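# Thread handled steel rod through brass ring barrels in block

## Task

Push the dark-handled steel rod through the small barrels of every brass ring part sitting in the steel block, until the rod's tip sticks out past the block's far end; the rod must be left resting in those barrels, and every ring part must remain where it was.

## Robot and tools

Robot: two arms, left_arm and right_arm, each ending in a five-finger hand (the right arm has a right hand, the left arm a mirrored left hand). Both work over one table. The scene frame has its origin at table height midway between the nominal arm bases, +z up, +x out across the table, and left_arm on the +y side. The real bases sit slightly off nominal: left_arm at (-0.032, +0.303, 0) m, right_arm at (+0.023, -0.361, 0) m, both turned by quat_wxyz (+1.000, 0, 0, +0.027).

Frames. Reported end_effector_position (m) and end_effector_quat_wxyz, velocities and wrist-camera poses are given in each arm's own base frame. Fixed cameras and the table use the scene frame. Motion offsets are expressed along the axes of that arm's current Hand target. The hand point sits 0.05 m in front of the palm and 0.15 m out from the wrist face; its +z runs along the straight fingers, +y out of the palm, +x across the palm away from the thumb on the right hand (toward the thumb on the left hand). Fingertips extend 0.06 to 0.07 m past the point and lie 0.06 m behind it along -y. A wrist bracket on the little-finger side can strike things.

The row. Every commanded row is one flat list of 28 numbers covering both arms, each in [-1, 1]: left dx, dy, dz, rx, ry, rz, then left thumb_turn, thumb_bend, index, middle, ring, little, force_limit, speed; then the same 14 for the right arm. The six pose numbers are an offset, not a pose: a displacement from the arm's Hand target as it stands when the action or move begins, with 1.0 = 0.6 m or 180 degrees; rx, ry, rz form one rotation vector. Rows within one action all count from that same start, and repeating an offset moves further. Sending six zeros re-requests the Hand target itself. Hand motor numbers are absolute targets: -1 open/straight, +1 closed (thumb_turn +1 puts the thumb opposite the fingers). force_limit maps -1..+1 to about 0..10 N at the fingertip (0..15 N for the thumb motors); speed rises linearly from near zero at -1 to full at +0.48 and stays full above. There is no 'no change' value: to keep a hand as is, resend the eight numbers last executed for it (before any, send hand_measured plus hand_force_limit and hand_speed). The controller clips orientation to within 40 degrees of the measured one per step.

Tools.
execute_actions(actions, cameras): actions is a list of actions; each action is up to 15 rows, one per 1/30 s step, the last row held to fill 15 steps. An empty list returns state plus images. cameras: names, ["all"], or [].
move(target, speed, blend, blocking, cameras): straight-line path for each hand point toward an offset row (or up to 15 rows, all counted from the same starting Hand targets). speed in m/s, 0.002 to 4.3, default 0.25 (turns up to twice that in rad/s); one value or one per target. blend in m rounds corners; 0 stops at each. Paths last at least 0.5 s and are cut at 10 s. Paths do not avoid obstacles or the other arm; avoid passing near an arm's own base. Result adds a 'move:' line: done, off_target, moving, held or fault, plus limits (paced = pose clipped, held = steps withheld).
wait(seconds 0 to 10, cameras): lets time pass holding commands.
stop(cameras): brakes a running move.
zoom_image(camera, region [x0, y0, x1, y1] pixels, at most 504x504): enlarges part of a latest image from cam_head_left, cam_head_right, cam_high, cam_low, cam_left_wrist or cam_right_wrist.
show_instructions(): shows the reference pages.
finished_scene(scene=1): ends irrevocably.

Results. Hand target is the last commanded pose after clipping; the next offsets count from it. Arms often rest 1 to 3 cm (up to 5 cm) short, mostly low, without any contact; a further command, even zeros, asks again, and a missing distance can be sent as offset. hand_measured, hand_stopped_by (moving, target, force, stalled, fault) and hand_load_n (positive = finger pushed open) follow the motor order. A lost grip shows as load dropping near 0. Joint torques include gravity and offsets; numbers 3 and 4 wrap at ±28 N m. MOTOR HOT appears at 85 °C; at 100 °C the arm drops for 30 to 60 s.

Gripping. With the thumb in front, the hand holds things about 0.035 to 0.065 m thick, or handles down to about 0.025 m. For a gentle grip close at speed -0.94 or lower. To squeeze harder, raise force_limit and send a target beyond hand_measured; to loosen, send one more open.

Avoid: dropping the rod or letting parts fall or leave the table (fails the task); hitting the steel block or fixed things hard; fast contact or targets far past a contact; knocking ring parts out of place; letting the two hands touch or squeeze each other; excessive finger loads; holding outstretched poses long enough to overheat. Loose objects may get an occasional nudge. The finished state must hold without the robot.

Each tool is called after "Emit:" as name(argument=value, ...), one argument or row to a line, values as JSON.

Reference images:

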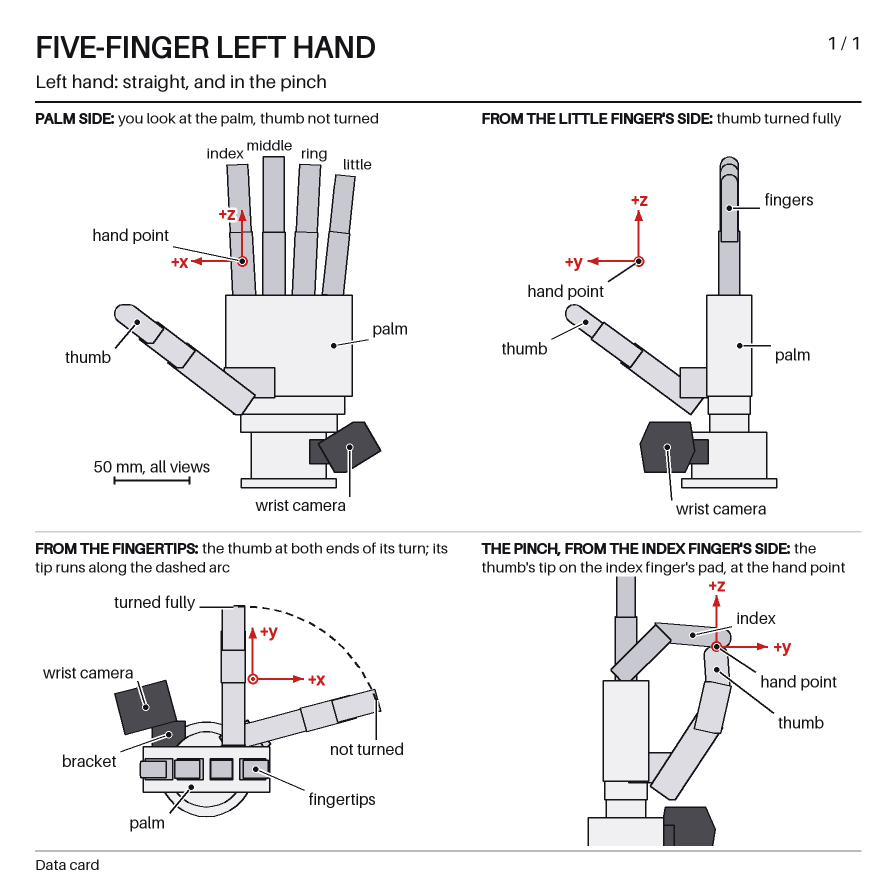

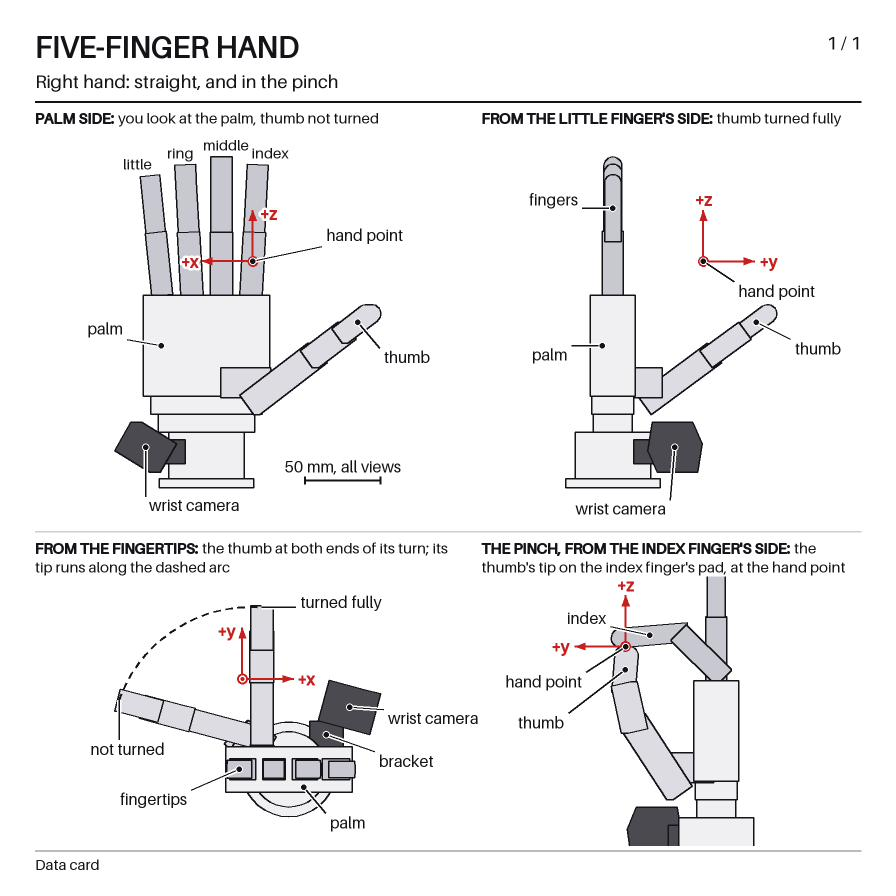

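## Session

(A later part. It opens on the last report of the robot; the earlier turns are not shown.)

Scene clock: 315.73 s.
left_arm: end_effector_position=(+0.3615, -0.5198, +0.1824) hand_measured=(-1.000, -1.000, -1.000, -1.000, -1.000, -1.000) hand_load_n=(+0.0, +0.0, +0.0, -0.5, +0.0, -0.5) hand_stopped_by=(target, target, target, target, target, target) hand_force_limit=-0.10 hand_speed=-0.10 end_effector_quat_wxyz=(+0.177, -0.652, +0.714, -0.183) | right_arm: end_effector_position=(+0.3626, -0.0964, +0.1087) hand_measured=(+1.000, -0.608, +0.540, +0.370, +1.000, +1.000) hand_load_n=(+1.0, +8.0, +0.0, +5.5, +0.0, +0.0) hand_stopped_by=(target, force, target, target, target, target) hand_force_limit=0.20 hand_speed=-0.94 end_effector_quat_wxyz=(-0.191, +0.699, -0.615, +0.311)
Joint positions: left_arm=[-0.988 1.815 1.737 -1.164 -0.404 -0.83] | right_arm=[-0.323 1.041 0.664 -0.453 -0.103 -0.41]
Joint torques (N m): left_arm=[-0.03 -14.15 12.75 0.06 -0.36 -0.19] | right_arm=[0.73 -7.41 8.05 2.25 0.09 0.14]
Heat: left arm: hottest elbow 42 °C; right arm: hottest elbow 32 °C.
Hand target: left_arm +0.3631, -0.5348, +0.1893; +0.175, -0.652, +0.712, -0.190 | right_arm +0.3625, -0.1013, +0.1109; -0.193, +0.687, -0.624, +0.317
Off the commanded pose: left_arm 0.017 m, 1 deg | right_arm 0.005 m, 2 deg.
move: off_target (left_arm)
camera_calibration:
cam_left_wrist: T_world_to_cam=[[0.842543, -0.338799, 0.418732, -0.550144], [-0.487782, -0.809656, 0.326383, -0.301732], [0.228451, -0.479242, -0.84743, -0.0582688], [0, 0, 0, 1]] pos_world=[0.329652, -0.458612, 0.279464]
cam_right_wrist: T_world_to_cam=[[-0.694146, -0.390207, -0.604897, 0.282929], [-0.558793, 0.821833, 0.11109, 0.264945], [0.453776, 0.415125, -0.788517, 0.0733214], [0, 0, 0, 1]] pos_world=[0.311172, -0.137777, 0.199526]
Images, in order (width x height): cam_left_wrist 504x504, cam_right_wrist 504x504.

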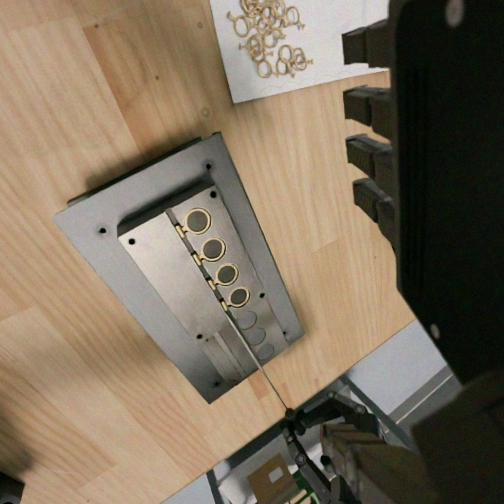

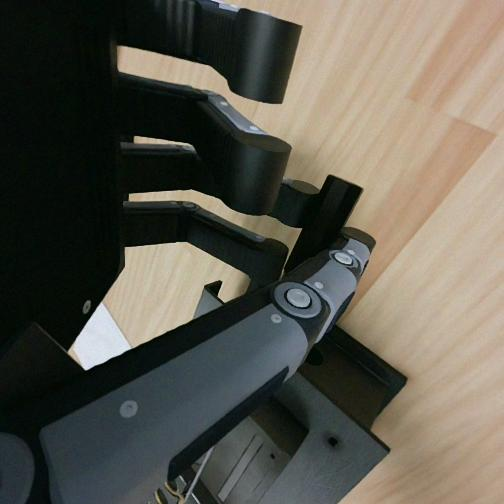

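Emit:
move(
  target=[0,0,0,0,0,0,-1,-1,-1,-1,-1,-1,-0.1,-0.1,0.00588,0.00087,0.00078,-0.002165,0.00577,0.000035,1,-0.04,0.54,0.37,1,1,0.2,-0.94],
  speed=0.03,
  cameras=["cam_left_wrist","cam_right_wrist","cam_high","cam_low"],
)

Emit:
zoom_image(
  camera="cam_left_wrist",
  region=[205, 280, 255, 330],
)

Emit:
zoom_image(
  camera="cam_right_wrist",
  region=[166, 480, 190, 504],
)

Emit:
zoom_image(
  camera="cam_left_wrist",
  region=[268, 386, 298, 421],
)

Scene clock: 318.23 s.
left_arm: end_effector_position=(+0.3615, -0.5198, +0.1824) hand_measured=(-1.000, -1.000, -1.000, -1.000, -1.000, -1.000) hand_load_n=(-0.5, +0.0, +0.0, +0.0, +0.0, +0.0) hand_stopped_by=(target, target, target, target, target, target) hand_force_limit=-0.10 hand_speed=-0.10 end_effector_quat_wxyz=(+0.177, -0.652, +0.714, -0.183) | right_arm: end_effector_position=(+0.3617, -0.1000, +0.1084) hand_measured=(+1.000, -0.608, +0.540, +0.370, +1.000, +1.000) hand_load_n=(+1.0, +7.5, +0.0, +5.5, +0.5, +0.0) hand_stopped_by=(target, force, target, target, target, target) hand_force_limit=0.20 hand_speed=-0.94 end_effector_quat_wxyz=(-0.183, +0.697, -0.618, +0.314)
Joint positions: left_arm=[-0.988 1.815 1.737 -1.164 -0.404 -0.83] | right_arm=[-0.323 1.041 0.664 -0.453 -0.084 -0.409]
Joint torques (N m): left_arm=[-0.09 -14.1 12.75 0.06 -0.36 -0.19] | right_arm=[1.14 -7.36 8.2 2.21 0.15 0.14]
Heat: left arm: hottest elbow 42 °C; right arm: hottest elbow 32 °C.
Hand target: left_arm +0.3631, -0.5348, +0.1893; +0.175, -0.652, +0.712, -0.190 | right_arm +0.3625, -0.1049, +0.1109; -0.185, +0.685, -0.627, +0.321
Off the commanded pose: left_arm 0.017 m, 1 deg | right_arm 0.006 m, 2 deg.
move: off_target (left_arm)
camera_calibration:
cam_left_wrist: T_world_to_cam=[[0.842543, -0.338799, 0.418732, -0.550144], [-0.487782, -0.809656, 0.326383, -0.301732], [0.228451, -0.479242, -0.84743, -0.0582688], [0, 0, 0, 1]] pos_world=[0.329652, -0.458612, 0.279464]
cam_right_wrist: T_world_to_cam=[[-0.702082, -0.388889, -0.596529, 0.282796], [-0.547228, 0.830681, 0.10252, 0.264981], [0.455656, 0.398415, -0.796017, 0.0734682], [0, 0, 0, 1]] pos_world=[0.310075, -0.13941, 0.200012]
Images, in order (width x height): cam_high 504x504, cam_low 504x504, cam_left_wrist 504x504, cam_right_wrist 504x504.

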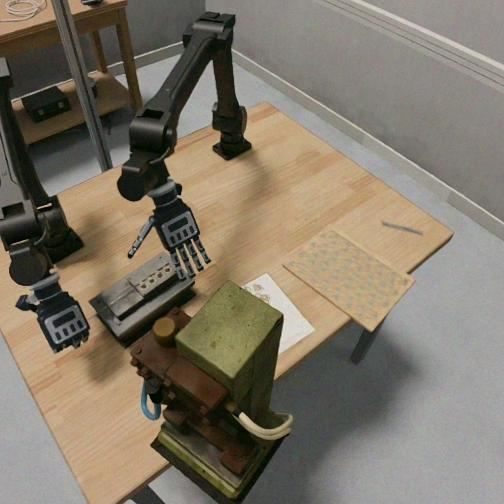

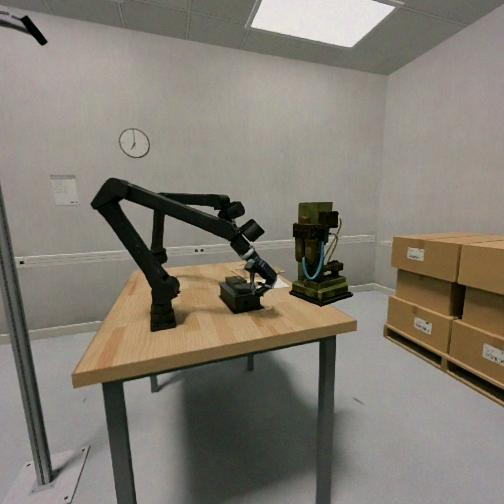

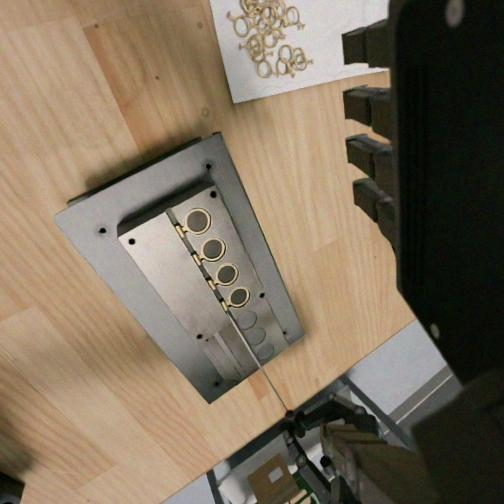

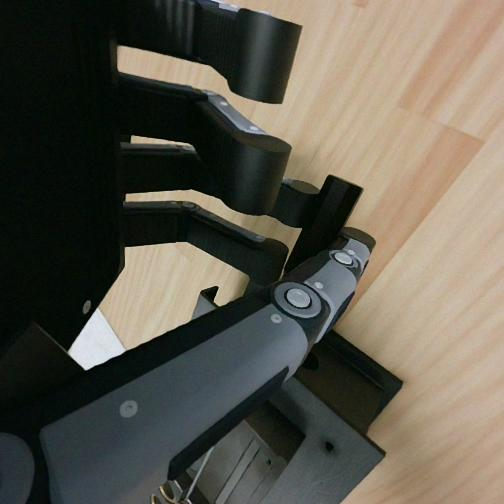

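Scaled by 10.080 from the camera's 504x504 image, which has a finer 720x720 frame.

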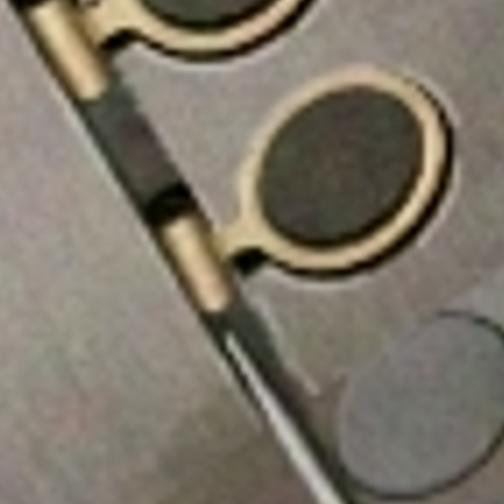

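Scaled by 21.000 from the camera's 504x504 image, which has a finer 720x720 frame.

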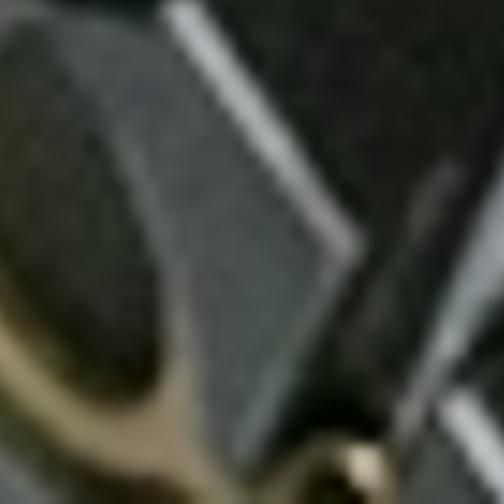

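Scaled by 14.400 from the camera's 504x504 image, which has a finer 720x720 frame.

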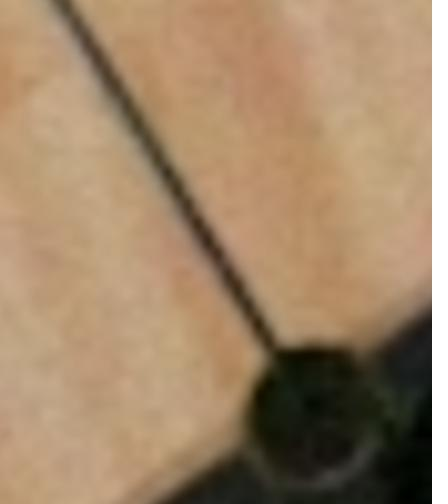

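Emit:
zoom_image(
  camera="cam_high",
  region=[60, 270, 150, 360],
)

Emit:
zoom_image(
  camera="cam_low",
  region=[215, 260, 285, 330],
)

Scaled by 5.600 from the camera's 504x504 image, which has a finer 720x720 frame.

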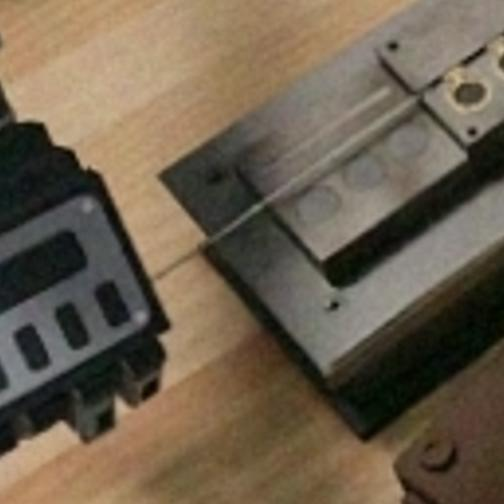

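Scaled by 7.200 from the camera's 504x504 image, which has a finer 720x720 frame.

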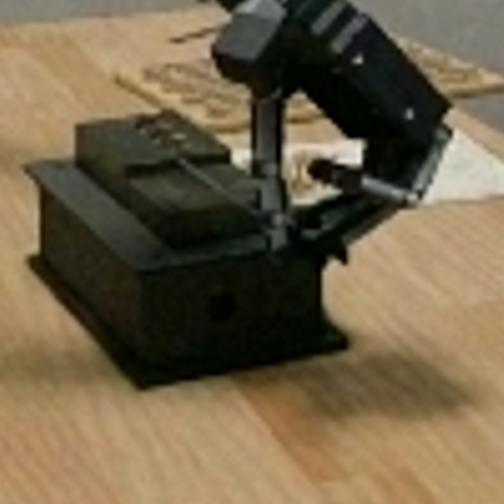

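Emit:
zoom_image(
  camera="cam_high",
  region=[86, 280, 138, 332],
)

Scaled by 9.692 from the camera's 504x504 image, which has a finer 720x720 frame.

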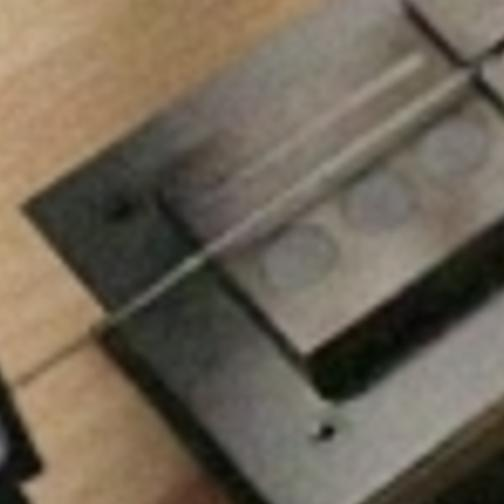

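Emit:
wait(
  seconds=0.1,
  cameras=["cam_head_left","cam_head_right"],
)

Emit:
zoom_image(
  camera="cam_head_left",
  region=[300, 215, 400, 275],
)

Scene clock: 321.60 s.
left_arm: end_effector_position=(+0.3615, -0.5198, +0.1824) hand_measured=(-1.000, -1.000, -1.000, -1.000, -1.000, -1.000) hand_load_n=(+0.0, +0.0, +0.0, +0.0, +0.0, -0.5) hand_stopped_by=(target, target, target, target, target, target) hand_force_limit=-0.10 hand_speed=-0.10 end_effector_quat_wxyz=(+0.177, -0.652, +0.714, -0.183) | right_arm: end_effector_position=(+0.3617, -0.1000, +0.1084) hand_measured=(+1.000, -0.608, +0.540, +0.370, +1.000, +1.000) hand_load_n=(+0.5, +8.0, +0.0, +5.5, +0.0, +0.0) hand_stopped_by=(target, force, target, target, target, target) hand_force_limit=0.20 hand_speed=-0.94 end_effector_quat_wxyz=(-0.183, +0.697, -0.618, +0.314)
Joint positions: left_arm=[-0.988 1.815 1.737 -1.164 -0.404 -0.83] | right_arm=[-0.323 1.041 0.664 -0.453 -0.084 -0.409]
Joint torques (N m): left_arm=[-0.15 -14.1 12.77 0.06 -0.36 -0.19] | right_arm=[0.97 -7.3 8.23 2.25 0.15 0.14]
Heat: left arm: hottest elbow 42 °C; right arm: hottest elbow 32 °C.
Hand target: left_arm +0.3631, -0.5348, +0.1893; +0.175, -0.652, +0.712, -0.190 | right_arm +0.3625, -0.1049, +0.1109; -0.185, +0.685, -0.627, +0.321
Off the commanded pose: left_arm 0.017 m, 1 deg | right_arm 0.006 m, 2 deg.
wait: 0.10 s; at rest from the start
Images, in order (width x height): cam_head_left 504x504, cam_head_right 504x504.

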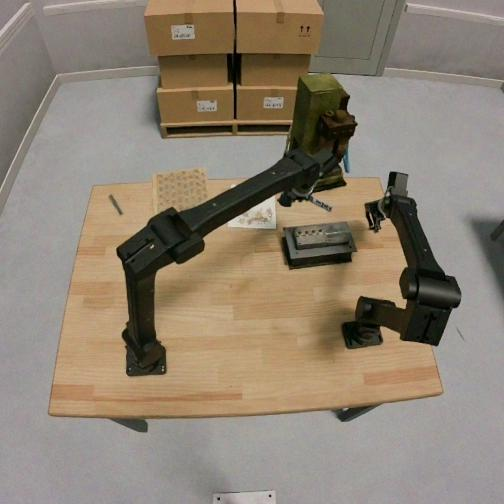

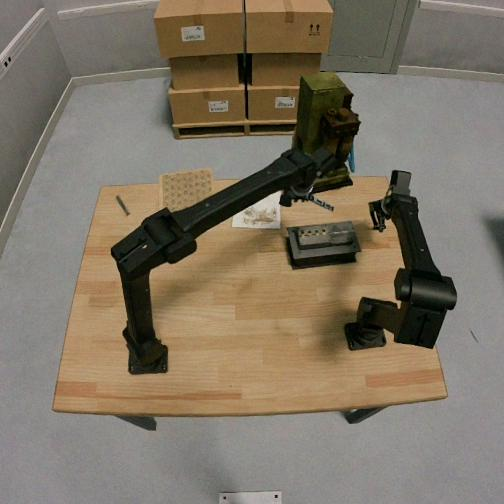

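Scaled by 5.040 from the camera's 504x504 image, which has a finer 720x720 frame.

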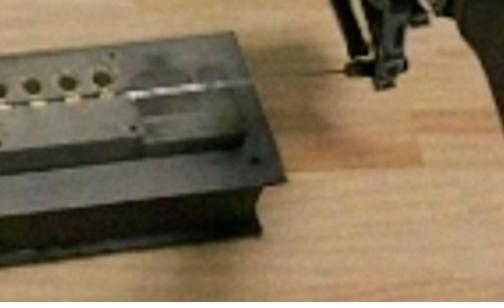

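Emit:
zoom_image(
  camera="cam_head_left",
  region=[318, 218, 350, 250],
)

Emit:
zoom_image(
  camera="cam_head_left",
  region=[345, 215, 377, 247],
)

Emit:
zoom_image(
  camera="cam_head_right",
  region=[345, 215, 385, 255],
)

Scaled by 15.750 from the camera's 504x504 image, which has a finer 720x720 frame.

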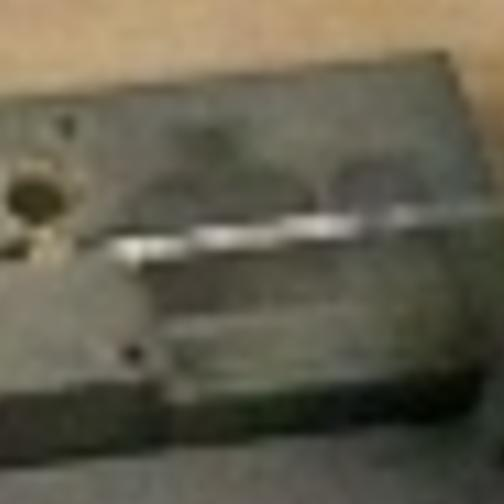

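Scaled by 15.750 from the camera's 504x504 image, which has a finer 720x720 frame.

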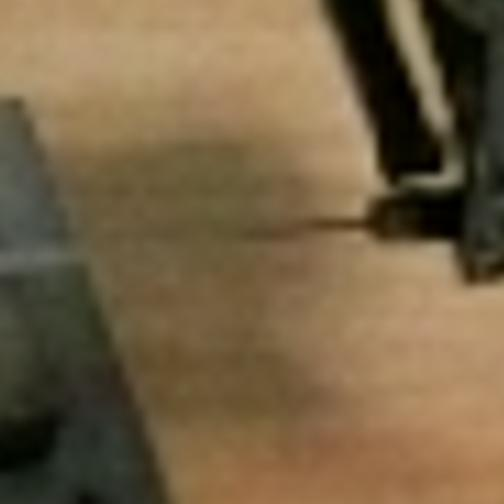

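Scaled by 12.600 from the camera's 504x504 image, which has a finer 720x720 frame.

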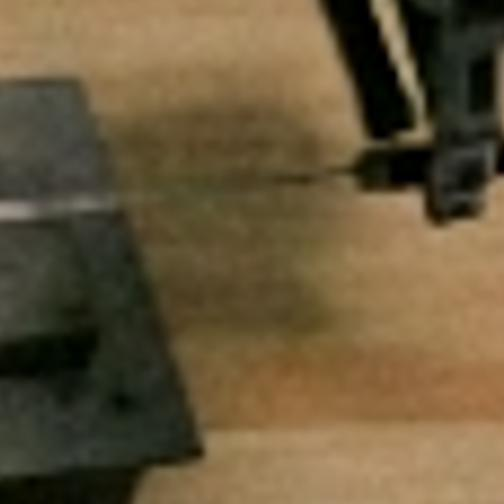

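Emit:
move(
  target=[0,0,0,0,0,0,-1,-1,-1,-1,-1,-1,-0.1,-0.1,-0.01691,-0.006073,0.000666,0.0019,-0.005993,-0.006623,1,-0.04,0.54,0.37,1,1,0.2,-0.94],
  speed=0.03,
  cameras=["cam_left_wrist","cam_right_wrist"],
)

Emit:
zoom_image(
  camera="cam_left_wrist",
  region=[222, 305, 247, 330],
)

Emit:
zoom_image(
  camera="cam_right_wrist",
  region=[166, 480, 190, 504],
)

Scene clock: 323.77 s.
left_arm: end_effector_position=(+0.3615, -0.5198, +0.1824) hand_measured=(-1.000, -1.000, -1.000, -1.000, -1.000, -1.000) hand_load_n=(+0.0, +0.0, +0.0, +0.0, +0.0, +0.0) hand_stopped_by=(target, target, target, target, target, target) hand_force_limit=-0.10 hand_speed=-0.10 end_effector_quat_wxyz=(+0.177, -0.652, +0.714, -0.183) | right_arm: end_effector_position=(+0.3620, -0.0992, +0.1084) hand_measured=(+1.000, -0.608, +0.540, +0.370, +1.000, +1.000) hand_load_n=(+1.0, +7.5, +0.0, +5.5, +0.0, +0.0) hand_stopped_by=(target, force, target, target, target, target) hand_force_limit=0.20 hand_speed=-0.94 end_effector_quat_wxyz=(-0.183, +0.697, -0.618, +0.314)
Joint positions: left_arm=[-0.988 1.815 1.737 -1.164 -0.404 -0.83] | right_arm=[-0.321 1.041 0.664 -0.453 -0.084 -0.409]
Joint torques (N m): left_arm=[-0.03 -14.04 12.77 0.06 -0.37 -0.19] | right_arm=[3.14 -7.3 8.25 2.29 0.11 0.16]
Heat: left arm: hottest elbow 42 °C; right arm: hottest elbow 32 °C.
Hand target: left_arm +0.3631, -0.5348, +0.1893; +0.175, -0.652, +0.712, -0.190 | right_arm +0.3654, -0.0945, +0.1109; -0.189, +0.694, -0.617, +0.318
Off the commanded pose: left_arm 0.017 m, 1 deg | right_arm 0.006 m, 1 deg.
move: off_target (left_arm)
camera_calibration:
cam_left_wrist: T_world_to_cam=[[0.842543, -0.338799, 0.418732, -0.550144], [-0.487782, -0.809656, 0.326383, -0.301732], [0.228451, -0.479242, -0.84743, -0.0582688], [0, 0, 0, 1]] pos_world=[0.329652, -0.458612, 0.279464]
cam_right_wrist: T_world_to_cam=[[-0.701163, -0.390495, -0.59656, 0.282777], [-0.549159, 0.829403, 0.102542, 0.264979], [0.454747, 0.399505, -0.795991, 0.0734805], [0, 0, 0, 1]] pos_world=[0.310373, -0.138707, 0.200012]
Images, in order (width x height): cam_left_wrist 504x504, cam_right_wrist 504x504.

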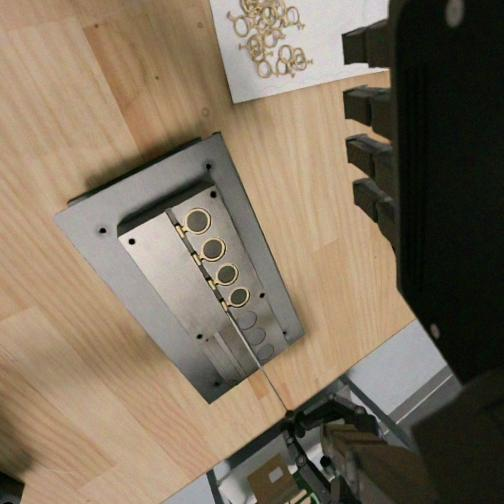

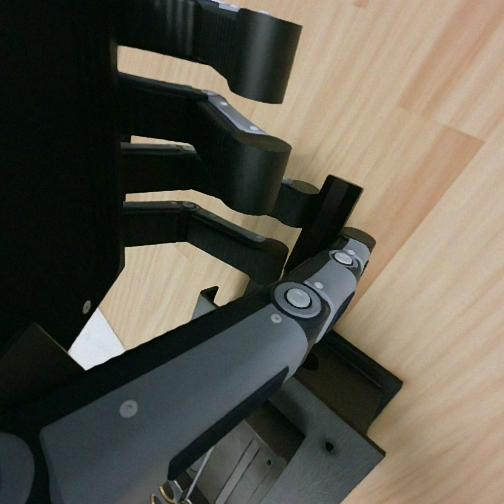

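Scaled by 20.160 from the camera's 504x504 image, which has a finer 720x720 frame.

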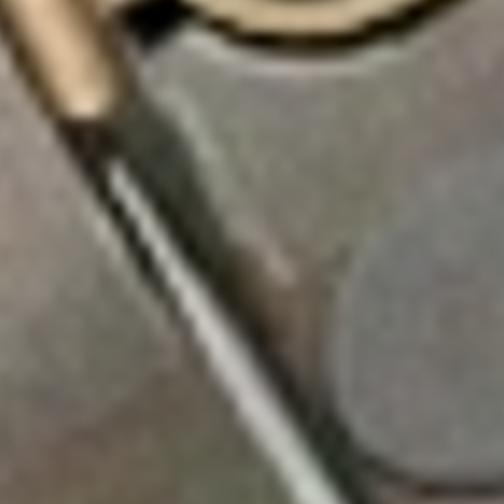

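Scaled by 21.000 from the camera's 504x504 image, which has a finer 720x720 frame.

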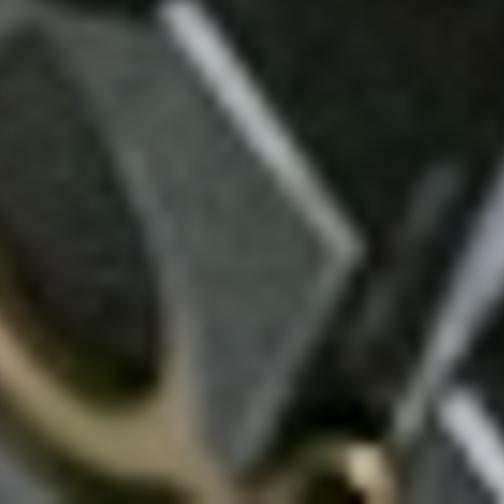

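Emit:
zoom_image(
  camera="cam_right_wrist",
  region=[176, 488, 192, 504],
)

Scaled by 31.500 from the camera's 504x504 image, which has a finer 720x720 frame.

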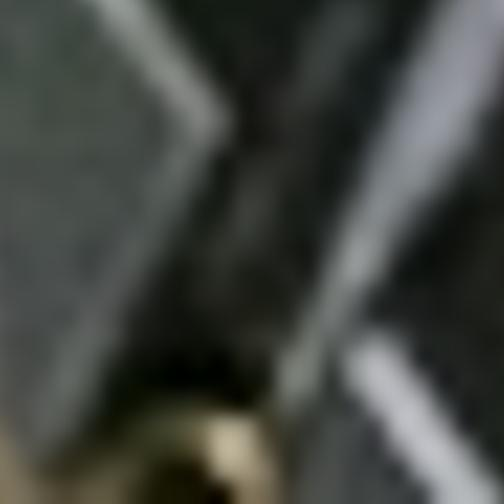

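Emit:
move(
  target=[0,0,0,0,0,0,-1,-1,-1,-1,-1,-1,-0.1,-0.1,-0.00655,-0.000367,-0.001542,0,0,0,1,-0.04,0.54,0.37,1,1,0.2,-0.94],
  speed=0.03,
  cameras=["cam_left_wrist","cam_right_wrist"],
)

Emit:
zoom_image(
  camera="cam_left_wrist",
  region=[222, 305, 247, 330],
)

Emit:
zoom_image(
  camera="cam_right_wrist",
  region=[176, 488, 192, 504],
)

Scene clock: 325.30 s.
left_arm: end_effector_position=(+0.3615, -0.5198, +0.1824) hand_measured=(-1.000, -1.000, -1.000, -1.000, -1.000, -1.000) hand_load_n=(+0.0, +0.0, +0.5, +0.0, +0.0, +0.0) hand_stopped_by=(target, target, target, target, target, target) hand_force_limit=-0.10 hand_speed=-0.10 end_effector_quat_wxyz=(+0.177, -0.652, +0.714, -0.183) | right_arm: end_effector_position=(+0.3630, -0.0960, +0.1096) hand_measured=(+1.000, -0.608, +0.540, +0.370, +1.000, +1.000) hand_load_n=(+0.5, +8.0, +0.0, +5.5, +0.0, +0.0) hand_stopped_by=(target, force, target, target, target, target) hand_force_limit=0.20 hand_speed=-0.94 end_effector_quat_wxyz=(-0.184, +0.697, -0.617, +0.316)
Joint positions: left_arm=[-0.988 1.815 1.737 -1.164 -0.404 -0.83] | right_arm=[-0.309 1.037 0.664 -0.453 -0.076 -0.401]
Joint torques (N m): left_arm=[-0.03 -14.1 12.75 0.02 -0.37 -0.19] | right_arm=[3.02 -7.65 7.91 2.24 0.15 0.13]
Heat: left arm: hottest elbow 42 °C; right arm: hottest elbow 32 °C.
Hand target: left_arm +0.3631, -0.5348, +0.1893; +0.175, -0.652, +0.712, -0.190 | right_arm +0.3648, -0.0904, +0.1110; -0.189, +0.694, -0.617, +0.319
Off the commanded pose: left_arm 0.017 m, 1 deg | right_arm 0.006 m, 1 deg.
move: off_target (left_arm)
camera_calibration:
cam_left_wrist: T_world_to_cam=[[0.842543, -0.338799, 0.418732, -0.550144], [-0.487782, -0.809656, 0.326383, -0.301732], [0.228451, -0.479242, -0.84743, -0.0582688], [0, 0, 0, 1]] pos_world=[0.329652, -0.458612, 0.279464]
cam_right_wrist: T_world_to_cam=[[-0.699503, -0.391151, -0.598077, 0.285006], [-0.549369, 0.829577, 0.0999785, 0.263249], [0.457045, 0.3985, -0.795178, 0.0717792], [0, 0, 0, 1]] pos_world=[0.311177, -0.135509, 0.201214]
Images, in order (width x height): cam_left_wrist 504x504, cam_right_wrist 504x504.

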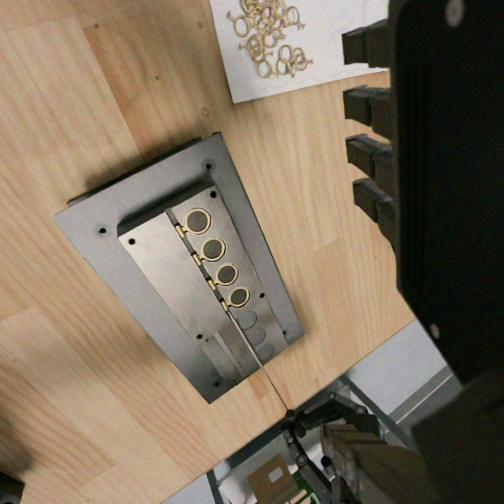

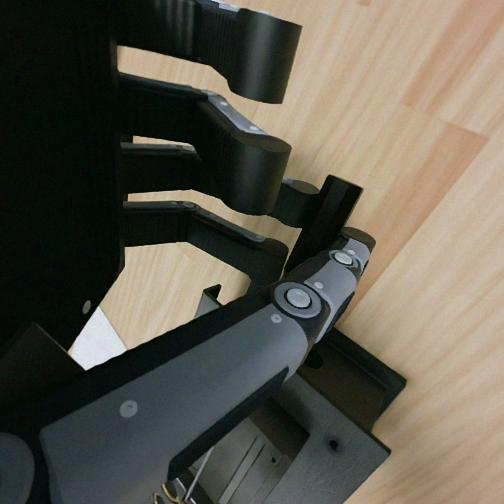

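Scaled by 20.160 from the camera's 504x504 image, which has a finer 720x720 frame.

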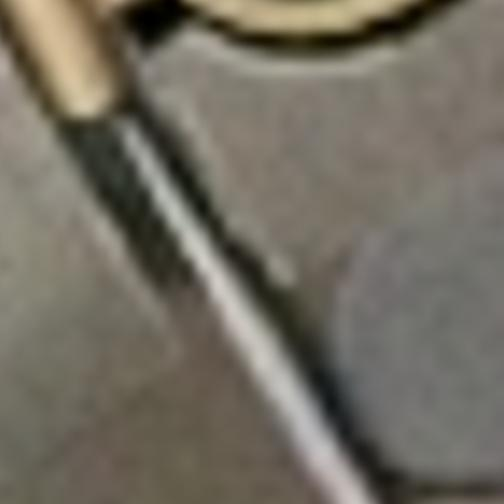

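Scaled by 31.500 from the camera's 504x504 image, which has a finer 720x720 frame.

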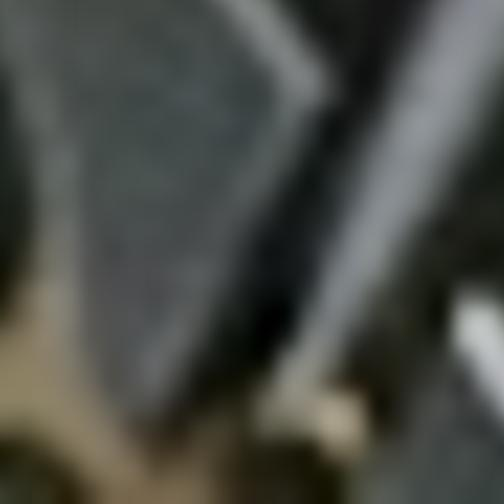

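Emit:
move(
  target=[0,0,0,0,0,0,-1,-1,-1,-1,-1,-1,-0.1,-0.1,-0.00015,0.003067,-0.002813,0,0,0,1,-0.04,0.54,0.37,1,1,0.2,-0.94],
  speed=0.03,
  cameras=["cam_left_wrist","cam_right_wrist"],
)

Emit:
zoom_image(
  camera="cam_left_wrist",
  region=[222, 305, 247, 330],
)

Emit:
zoom_image(
  camera="cam_right_wrist",
  region=[176, 488, 192, 504],
)

Scene clock: 326.63 s.
left_arm: end_effector_position=(+0.3615, -0.5198, +0.1824) hand_measured=(-1.000, -1.000, -1.000, -1.000, -1.000, -1.000) hand_load_n=(+0.0, +0.0, +0.0, +0.0, +0.0, +0.0) hand_stopped_by=(target, target, target, target, target, target) hand_force_limit=-0.10 hand_speed=-0.10 end_effector_quat_wxyz=(+0.177, -0.652, +0.714, -0.183) | right_arm: end_effector_position=(+0.3605, -0.0952, +0.1088) hand_measured=(+1.000, -0.608, +0.540, +0.370, +1.000, +1.000) hand_load_n=(+1.0, +7.5, +0.0, +5.0, +0.5, +0.0) hand_stopped_by=(target, force, target, target, target, target) hand_force_limit=0.20 hand_speed=-0.94 end_effector_quat_wxyz=(-0.184, +0.697, -0.617, +0.316)
Joint positions: left_arm=[-0.988 1.815 1.737 -1.164 -0.404 -0.83] | right_arm=[-0.309 1.03 0.657 -0.453 -0.076 -0.4]
Joint torques (N m): left_arm=[0.03 -14.15 12.74 0.05 -0.37 -0.19] | right_arm=[3.02 -7.3 8.17 2.06 0.07 0.14]
Heat: left arm: hottest elbow 42 °C; right arm: hottest elbow 32 °C.
Hand target: left_arm +0.3631, -0.5348, +0.1893; +0.175, -0.652, +0.712, -0.190 | right_arm +0.3624, -0.0904, +0.1109; -0.189, +0.694, -0.617, +0.319
Off the commanded pose: left_arm 0.017 m, 1 deg | right_arm 0.006 m, 1 deg.
move: off_target (left_arm)
camera_calibration:
cam_left_wrist: T_world_to_cam=[[0.842543, -0.338799, 0.418732, -0.550144], [-0.487782, -0.809656, 0.326383, -0.301732], [0.228451, -0.479242, -0.84743, -0.0582688], [0, 0, 0, 1]] pos_world=[0.329652, -0.458612, 0.279464]
cam_right_wrist: T_world_to_cam=[[-0.699453, -0.390509, -0.598555, 0.283169], [-0.548916, 0.829871, 0.100023, 0.261056], [0.457663, 0.398518, -0.794813, 0.0716316], [0, 0, 0, 1]] pos_world=[0.308578, -0.134609, 0.200314]
Images, in order (width x height): cam_left_wrist 504x504, cam_right_wrist 504x504.

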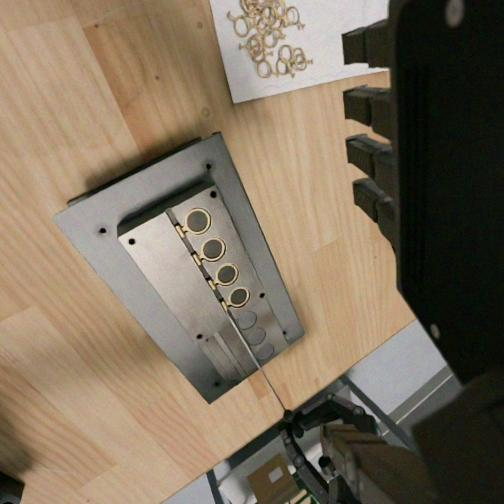

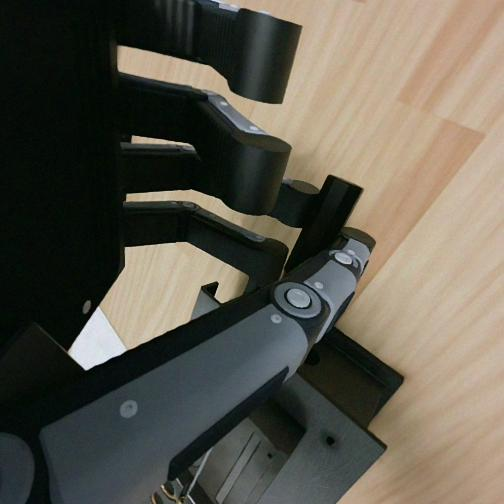

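Scaled by 20.160 from the camera's 504x504 image, which has a finer 720x720 frame.

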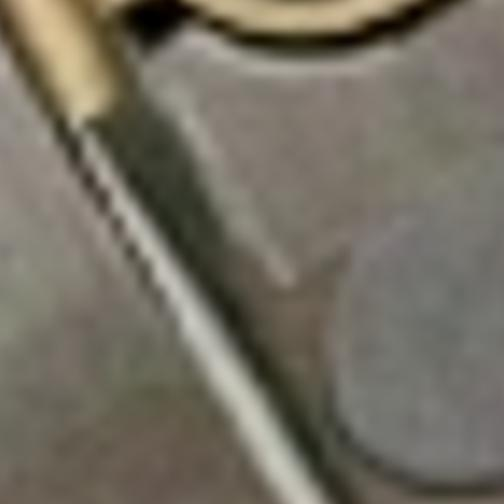

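Scaled by 31.500 from the camera's 504x504 image, which has a finer 720x720 frame.

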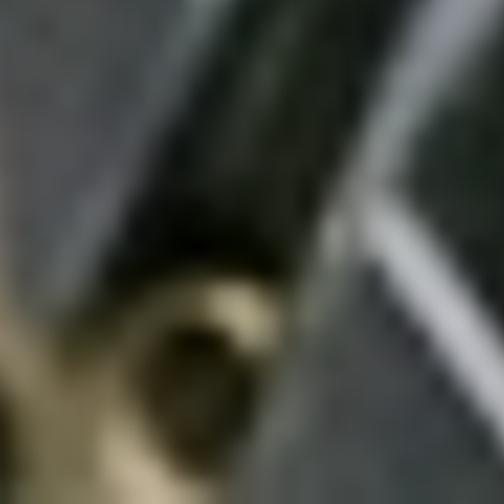

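Emit:
move(
  target=[0,0,0,0,0,0,-1,-1,-1,-1,-1,-1,-0.1,-0.1,0,0,0,0,0,0.0024,1,-0.04,0.54,0.37,1,1,0.2,-0.94],
  speed=0.03,
  cameras=["cam_left_wrist","cam_right_wrist"],
)

Emit:
zoom_image(
  camera="cam_left_wrist",
  region=[222, 305, 247, 330],
)

Emit:
zoom_image(
  camera="cam_right_wrist",
  region=[176, 488, 192, 504],
)

Scene clock: 327.80 s.
left_arm: end_effector_position=(+0.3615, -0.5198, +0.1824) hand_measured=(-1.000, -1.000, -1.000, -1.000, -1.000, -1.000) hand_load_n=(-0.5, +0.0, +0.0, +0.0, +0.0, +0.0) hand_stopped_by=(target, target, target, target, target, target) hand_force_limit=-0.10 hand_speed=-0.10 end_effector_quat_wxyz=(+0.177, -0.652, +0.714, -0.183) | right_arm: end_effector_position=(+0.3604, -0.0949, +0.1086) hand_measured=(+1.000, -0.608, +0.540, +0.370, +1.000, +1.000) hand_load_n=(+1.0, +7.5, +0.0, +5.5, +0.0, +0.0) hand_stopped_by=(target, force, target, target, target, target) hand_force_limit=0.20 hand_speed=-0.94 end_effector_quat_wxyz=(-0.184, +0.696, -0.619, +0.315)
Joint positions: left_arm=[-0.988 1.815 1.737 -1.164 -0.404 -0.83] | right_arm=[-0.309 1.03 0.657 -0.453 -0.076 -0.397]
Joint torques (N m): left_arm=[-0.09 -14.15 12.75 0.05 -0.36 -0.19] | right_arm=[2.9 -7.36 8.17 2.06 0 0.15]
Heat: left arm: hottest elbow 42 °C; right arm: hottest elbow 32 °C.
Hand target: left_arm +0.3631, -0.5348, +0.1893; +0.175, -0.652, +0.712, -0.190 | right_arm +0.3623, -0.0904, +0.1108; -0.190, +0.692, -0.620, +0.318
Off the commanded pose: left_arm 0.017 m, 1 deg | right_arm 0.005 m, 1 deg.
move: off_target (left_arm)
camera_calibration:
cam_left_wrist: T_world_to_cam=[[0.842543, -0.338799, 0.418732, -0.550144], [-0.487782, -0.809656, 0.326383, -0.301732], [0.228451, -0.479242, -0.84743, -0.0582688], [0, 0, 0, 1]] pos_world=[0.329652, -0.458612, 0.279464]
cam_right_wrist: T_world_to_cam=[[-0.700386, -0.387267, -0.599569, 0.283888], [-0.546821, 0.831012, 0.102011, 0.260058], [0.458743, 0.399304, -0.793795, 0.0709682], [0, 0, 0, 1]] pos_world=[0.30848, -0.134508, 0.200016]
Images, in order (width x height): cam_left_wrist 504x504, cam_right_wrist 504x504.

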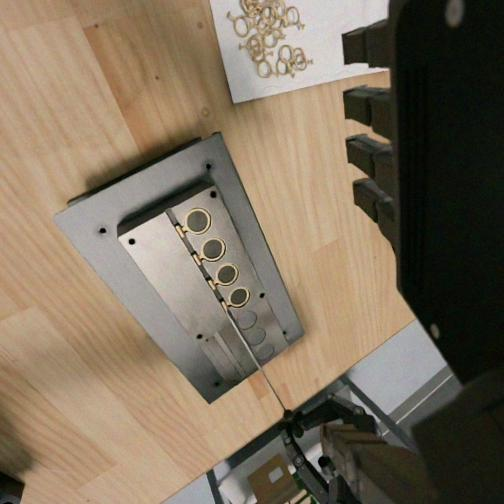

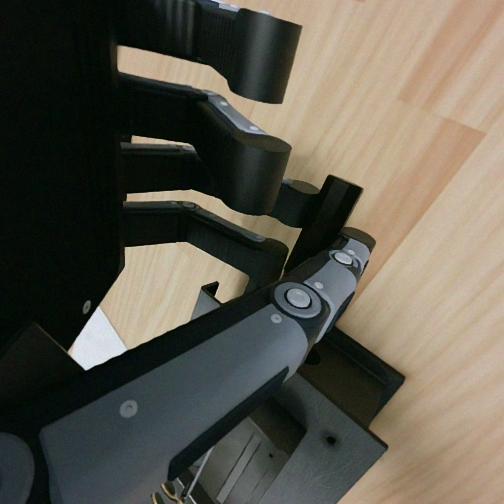

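Scaled by 20.160 from the camera's 504x504 image, which has a finer 720x720 frame.

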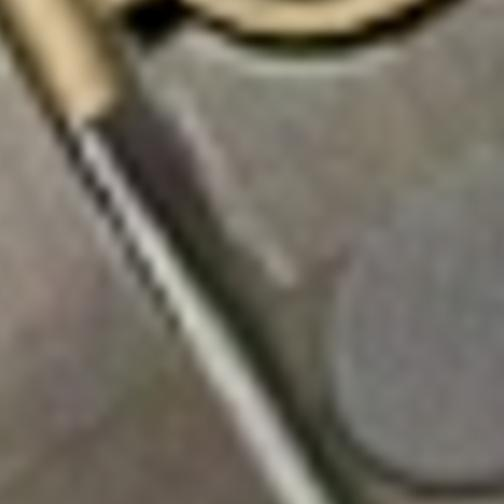

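Scaled by 31.500 from the camera's 504x504 image, which has a finer 720x720 frame.

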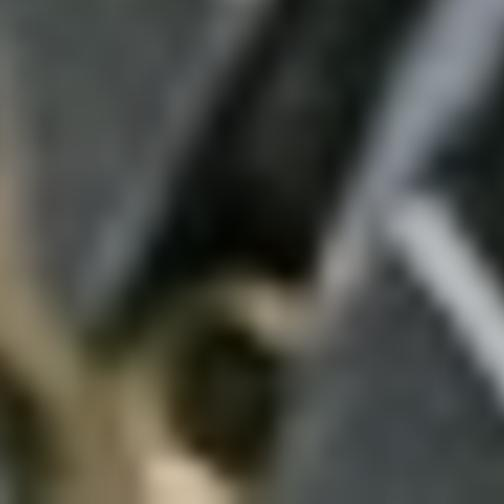

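Emit:
move(
  target=[0,0,0,0,0,0,-1,-1,-1,-1,-1,-1,-0.1,-0.1,0,0,0,0,0,0.0024,1,-0.04,0.54,0.37,1,1,0.2,-0.94],
  speed=0.03,
  cameras=["cam_left_wrist","cam_right_wrist"],
)

Emit:
zoom_image(
  camera="cam_left_wrist",
  region=[222, 305, 247, 330],
)

Emit:
zoom_image(
  camera="cam_right_wrist",
  region=[176, 488, 192, 504],
)

Scene clock: 329.30 s.
left_arm: end_effector_position=(+0.3615, -0.5198, +0.1824) hand_measured=(-1.000, -1.000, -1.000, -1.000, -1.000, -1.000) hand_load_n=(+0.0, +0.0, +0.0, +0.0, +0.0, +0.0) hand_stopped_by=(target, target, target, target, target, target) hand_force_limit=-0.10 hand_speed=-0.10 end_effector_quat_wxyz=(+0.177, -0.652, +0.714, -0.183) | right_arm: end_effector_position=(+0.3606, -0.0945, +0.1087) hand_measured=(+1.000, -0.608, +0.540, +0.370, +1.000, +1.000) hand_load_n=(+0.5, +8.0, +0.0, +5.5, +0.0, +0.0) hand_stopped_by=(target, force, target, target, target, target) hand_force_limit=0.20 hand_speed=-0.94 end_effector_quat_wxyz=(-0.185, +0.694, -0.621, +0.315)
Joint positions: left_arm=[-0.988 1.815 1.737 -1.164 -0.404 -0.83] | right_arm=[-0.309 1.03 0.657 -0.453 -0.076 -0.39]
Joint torques (N m): left_arm=[-0.09 -14.1 12.77 0.06 -0.36 -0.19] | right_arm=[2.67 -7.24 8.2 2.06 -0.04 0.16]
Heat: left arm: hottest elbow 43 °C; right arm: hottest elbow 32 °C.
Hand target: left_arm +0.3631, -0.5348, +0.1893; +0.175, -0.652, +0.712, -0.190 | right_arm +0.3623, -0.0904, +0.1108; -0.192, +0.690, -0.622, +0.317
Off the commanded pose: left_arm 0.017 m, 1 deg | right_arm 0.005 m, 1 deg.
move: off_target (left_arm)
camera_calibration:
cam_left_wrist: T_world_to_cam=[[0.842543, -0.338799, 0.418732, -0.550144], [-0.487782, -0.809656, 0.326383, -0.301732], [0.228451, -0.479242, -0.84743, -0.0582688], [0, 0, 0, 1]] pos_world=[0.329652, -0.458612, 0.279464]
cam_right_wrist: T_world_to_cam=[[-0.701712, -0.381351, -0.601807, 0.285461], [-0.542935, 0.833171, 0.105106, 0.258183], [0.461326, 0.400496, -0.791695, 0.0698049], [0, 0, 0, 1]] pos_world=[0.308285, -0.134206, 0.19992]
Images, in order (width x height): cam_left_wrist 504x504, cam_right_wrist 504x504.

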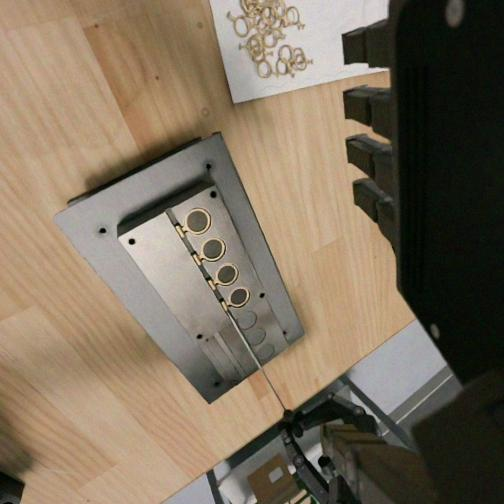

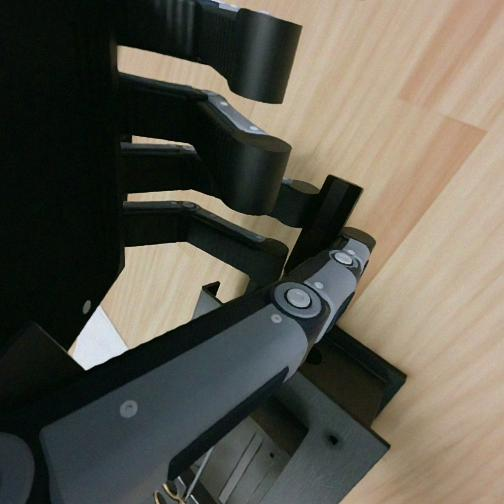

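Scaled by 20.160 from the camera's 504x504 image, which has a finer 720x720 frame.

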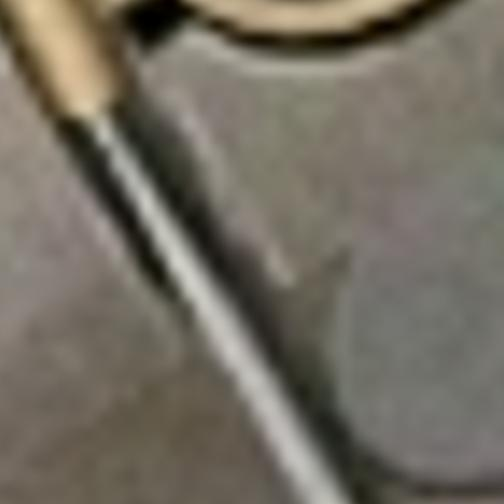

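Scaled by 31.500 from the camera's 504x504 image, which has a finer 720x720 frame.

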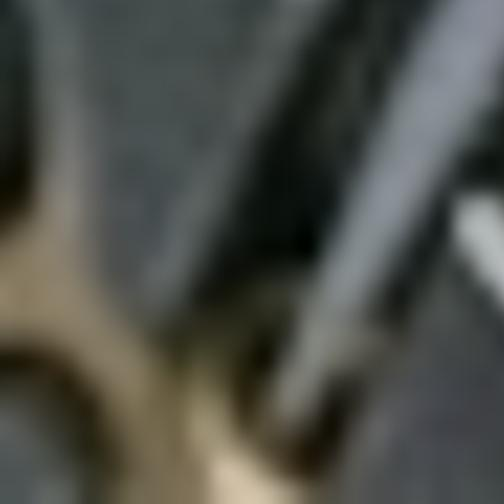

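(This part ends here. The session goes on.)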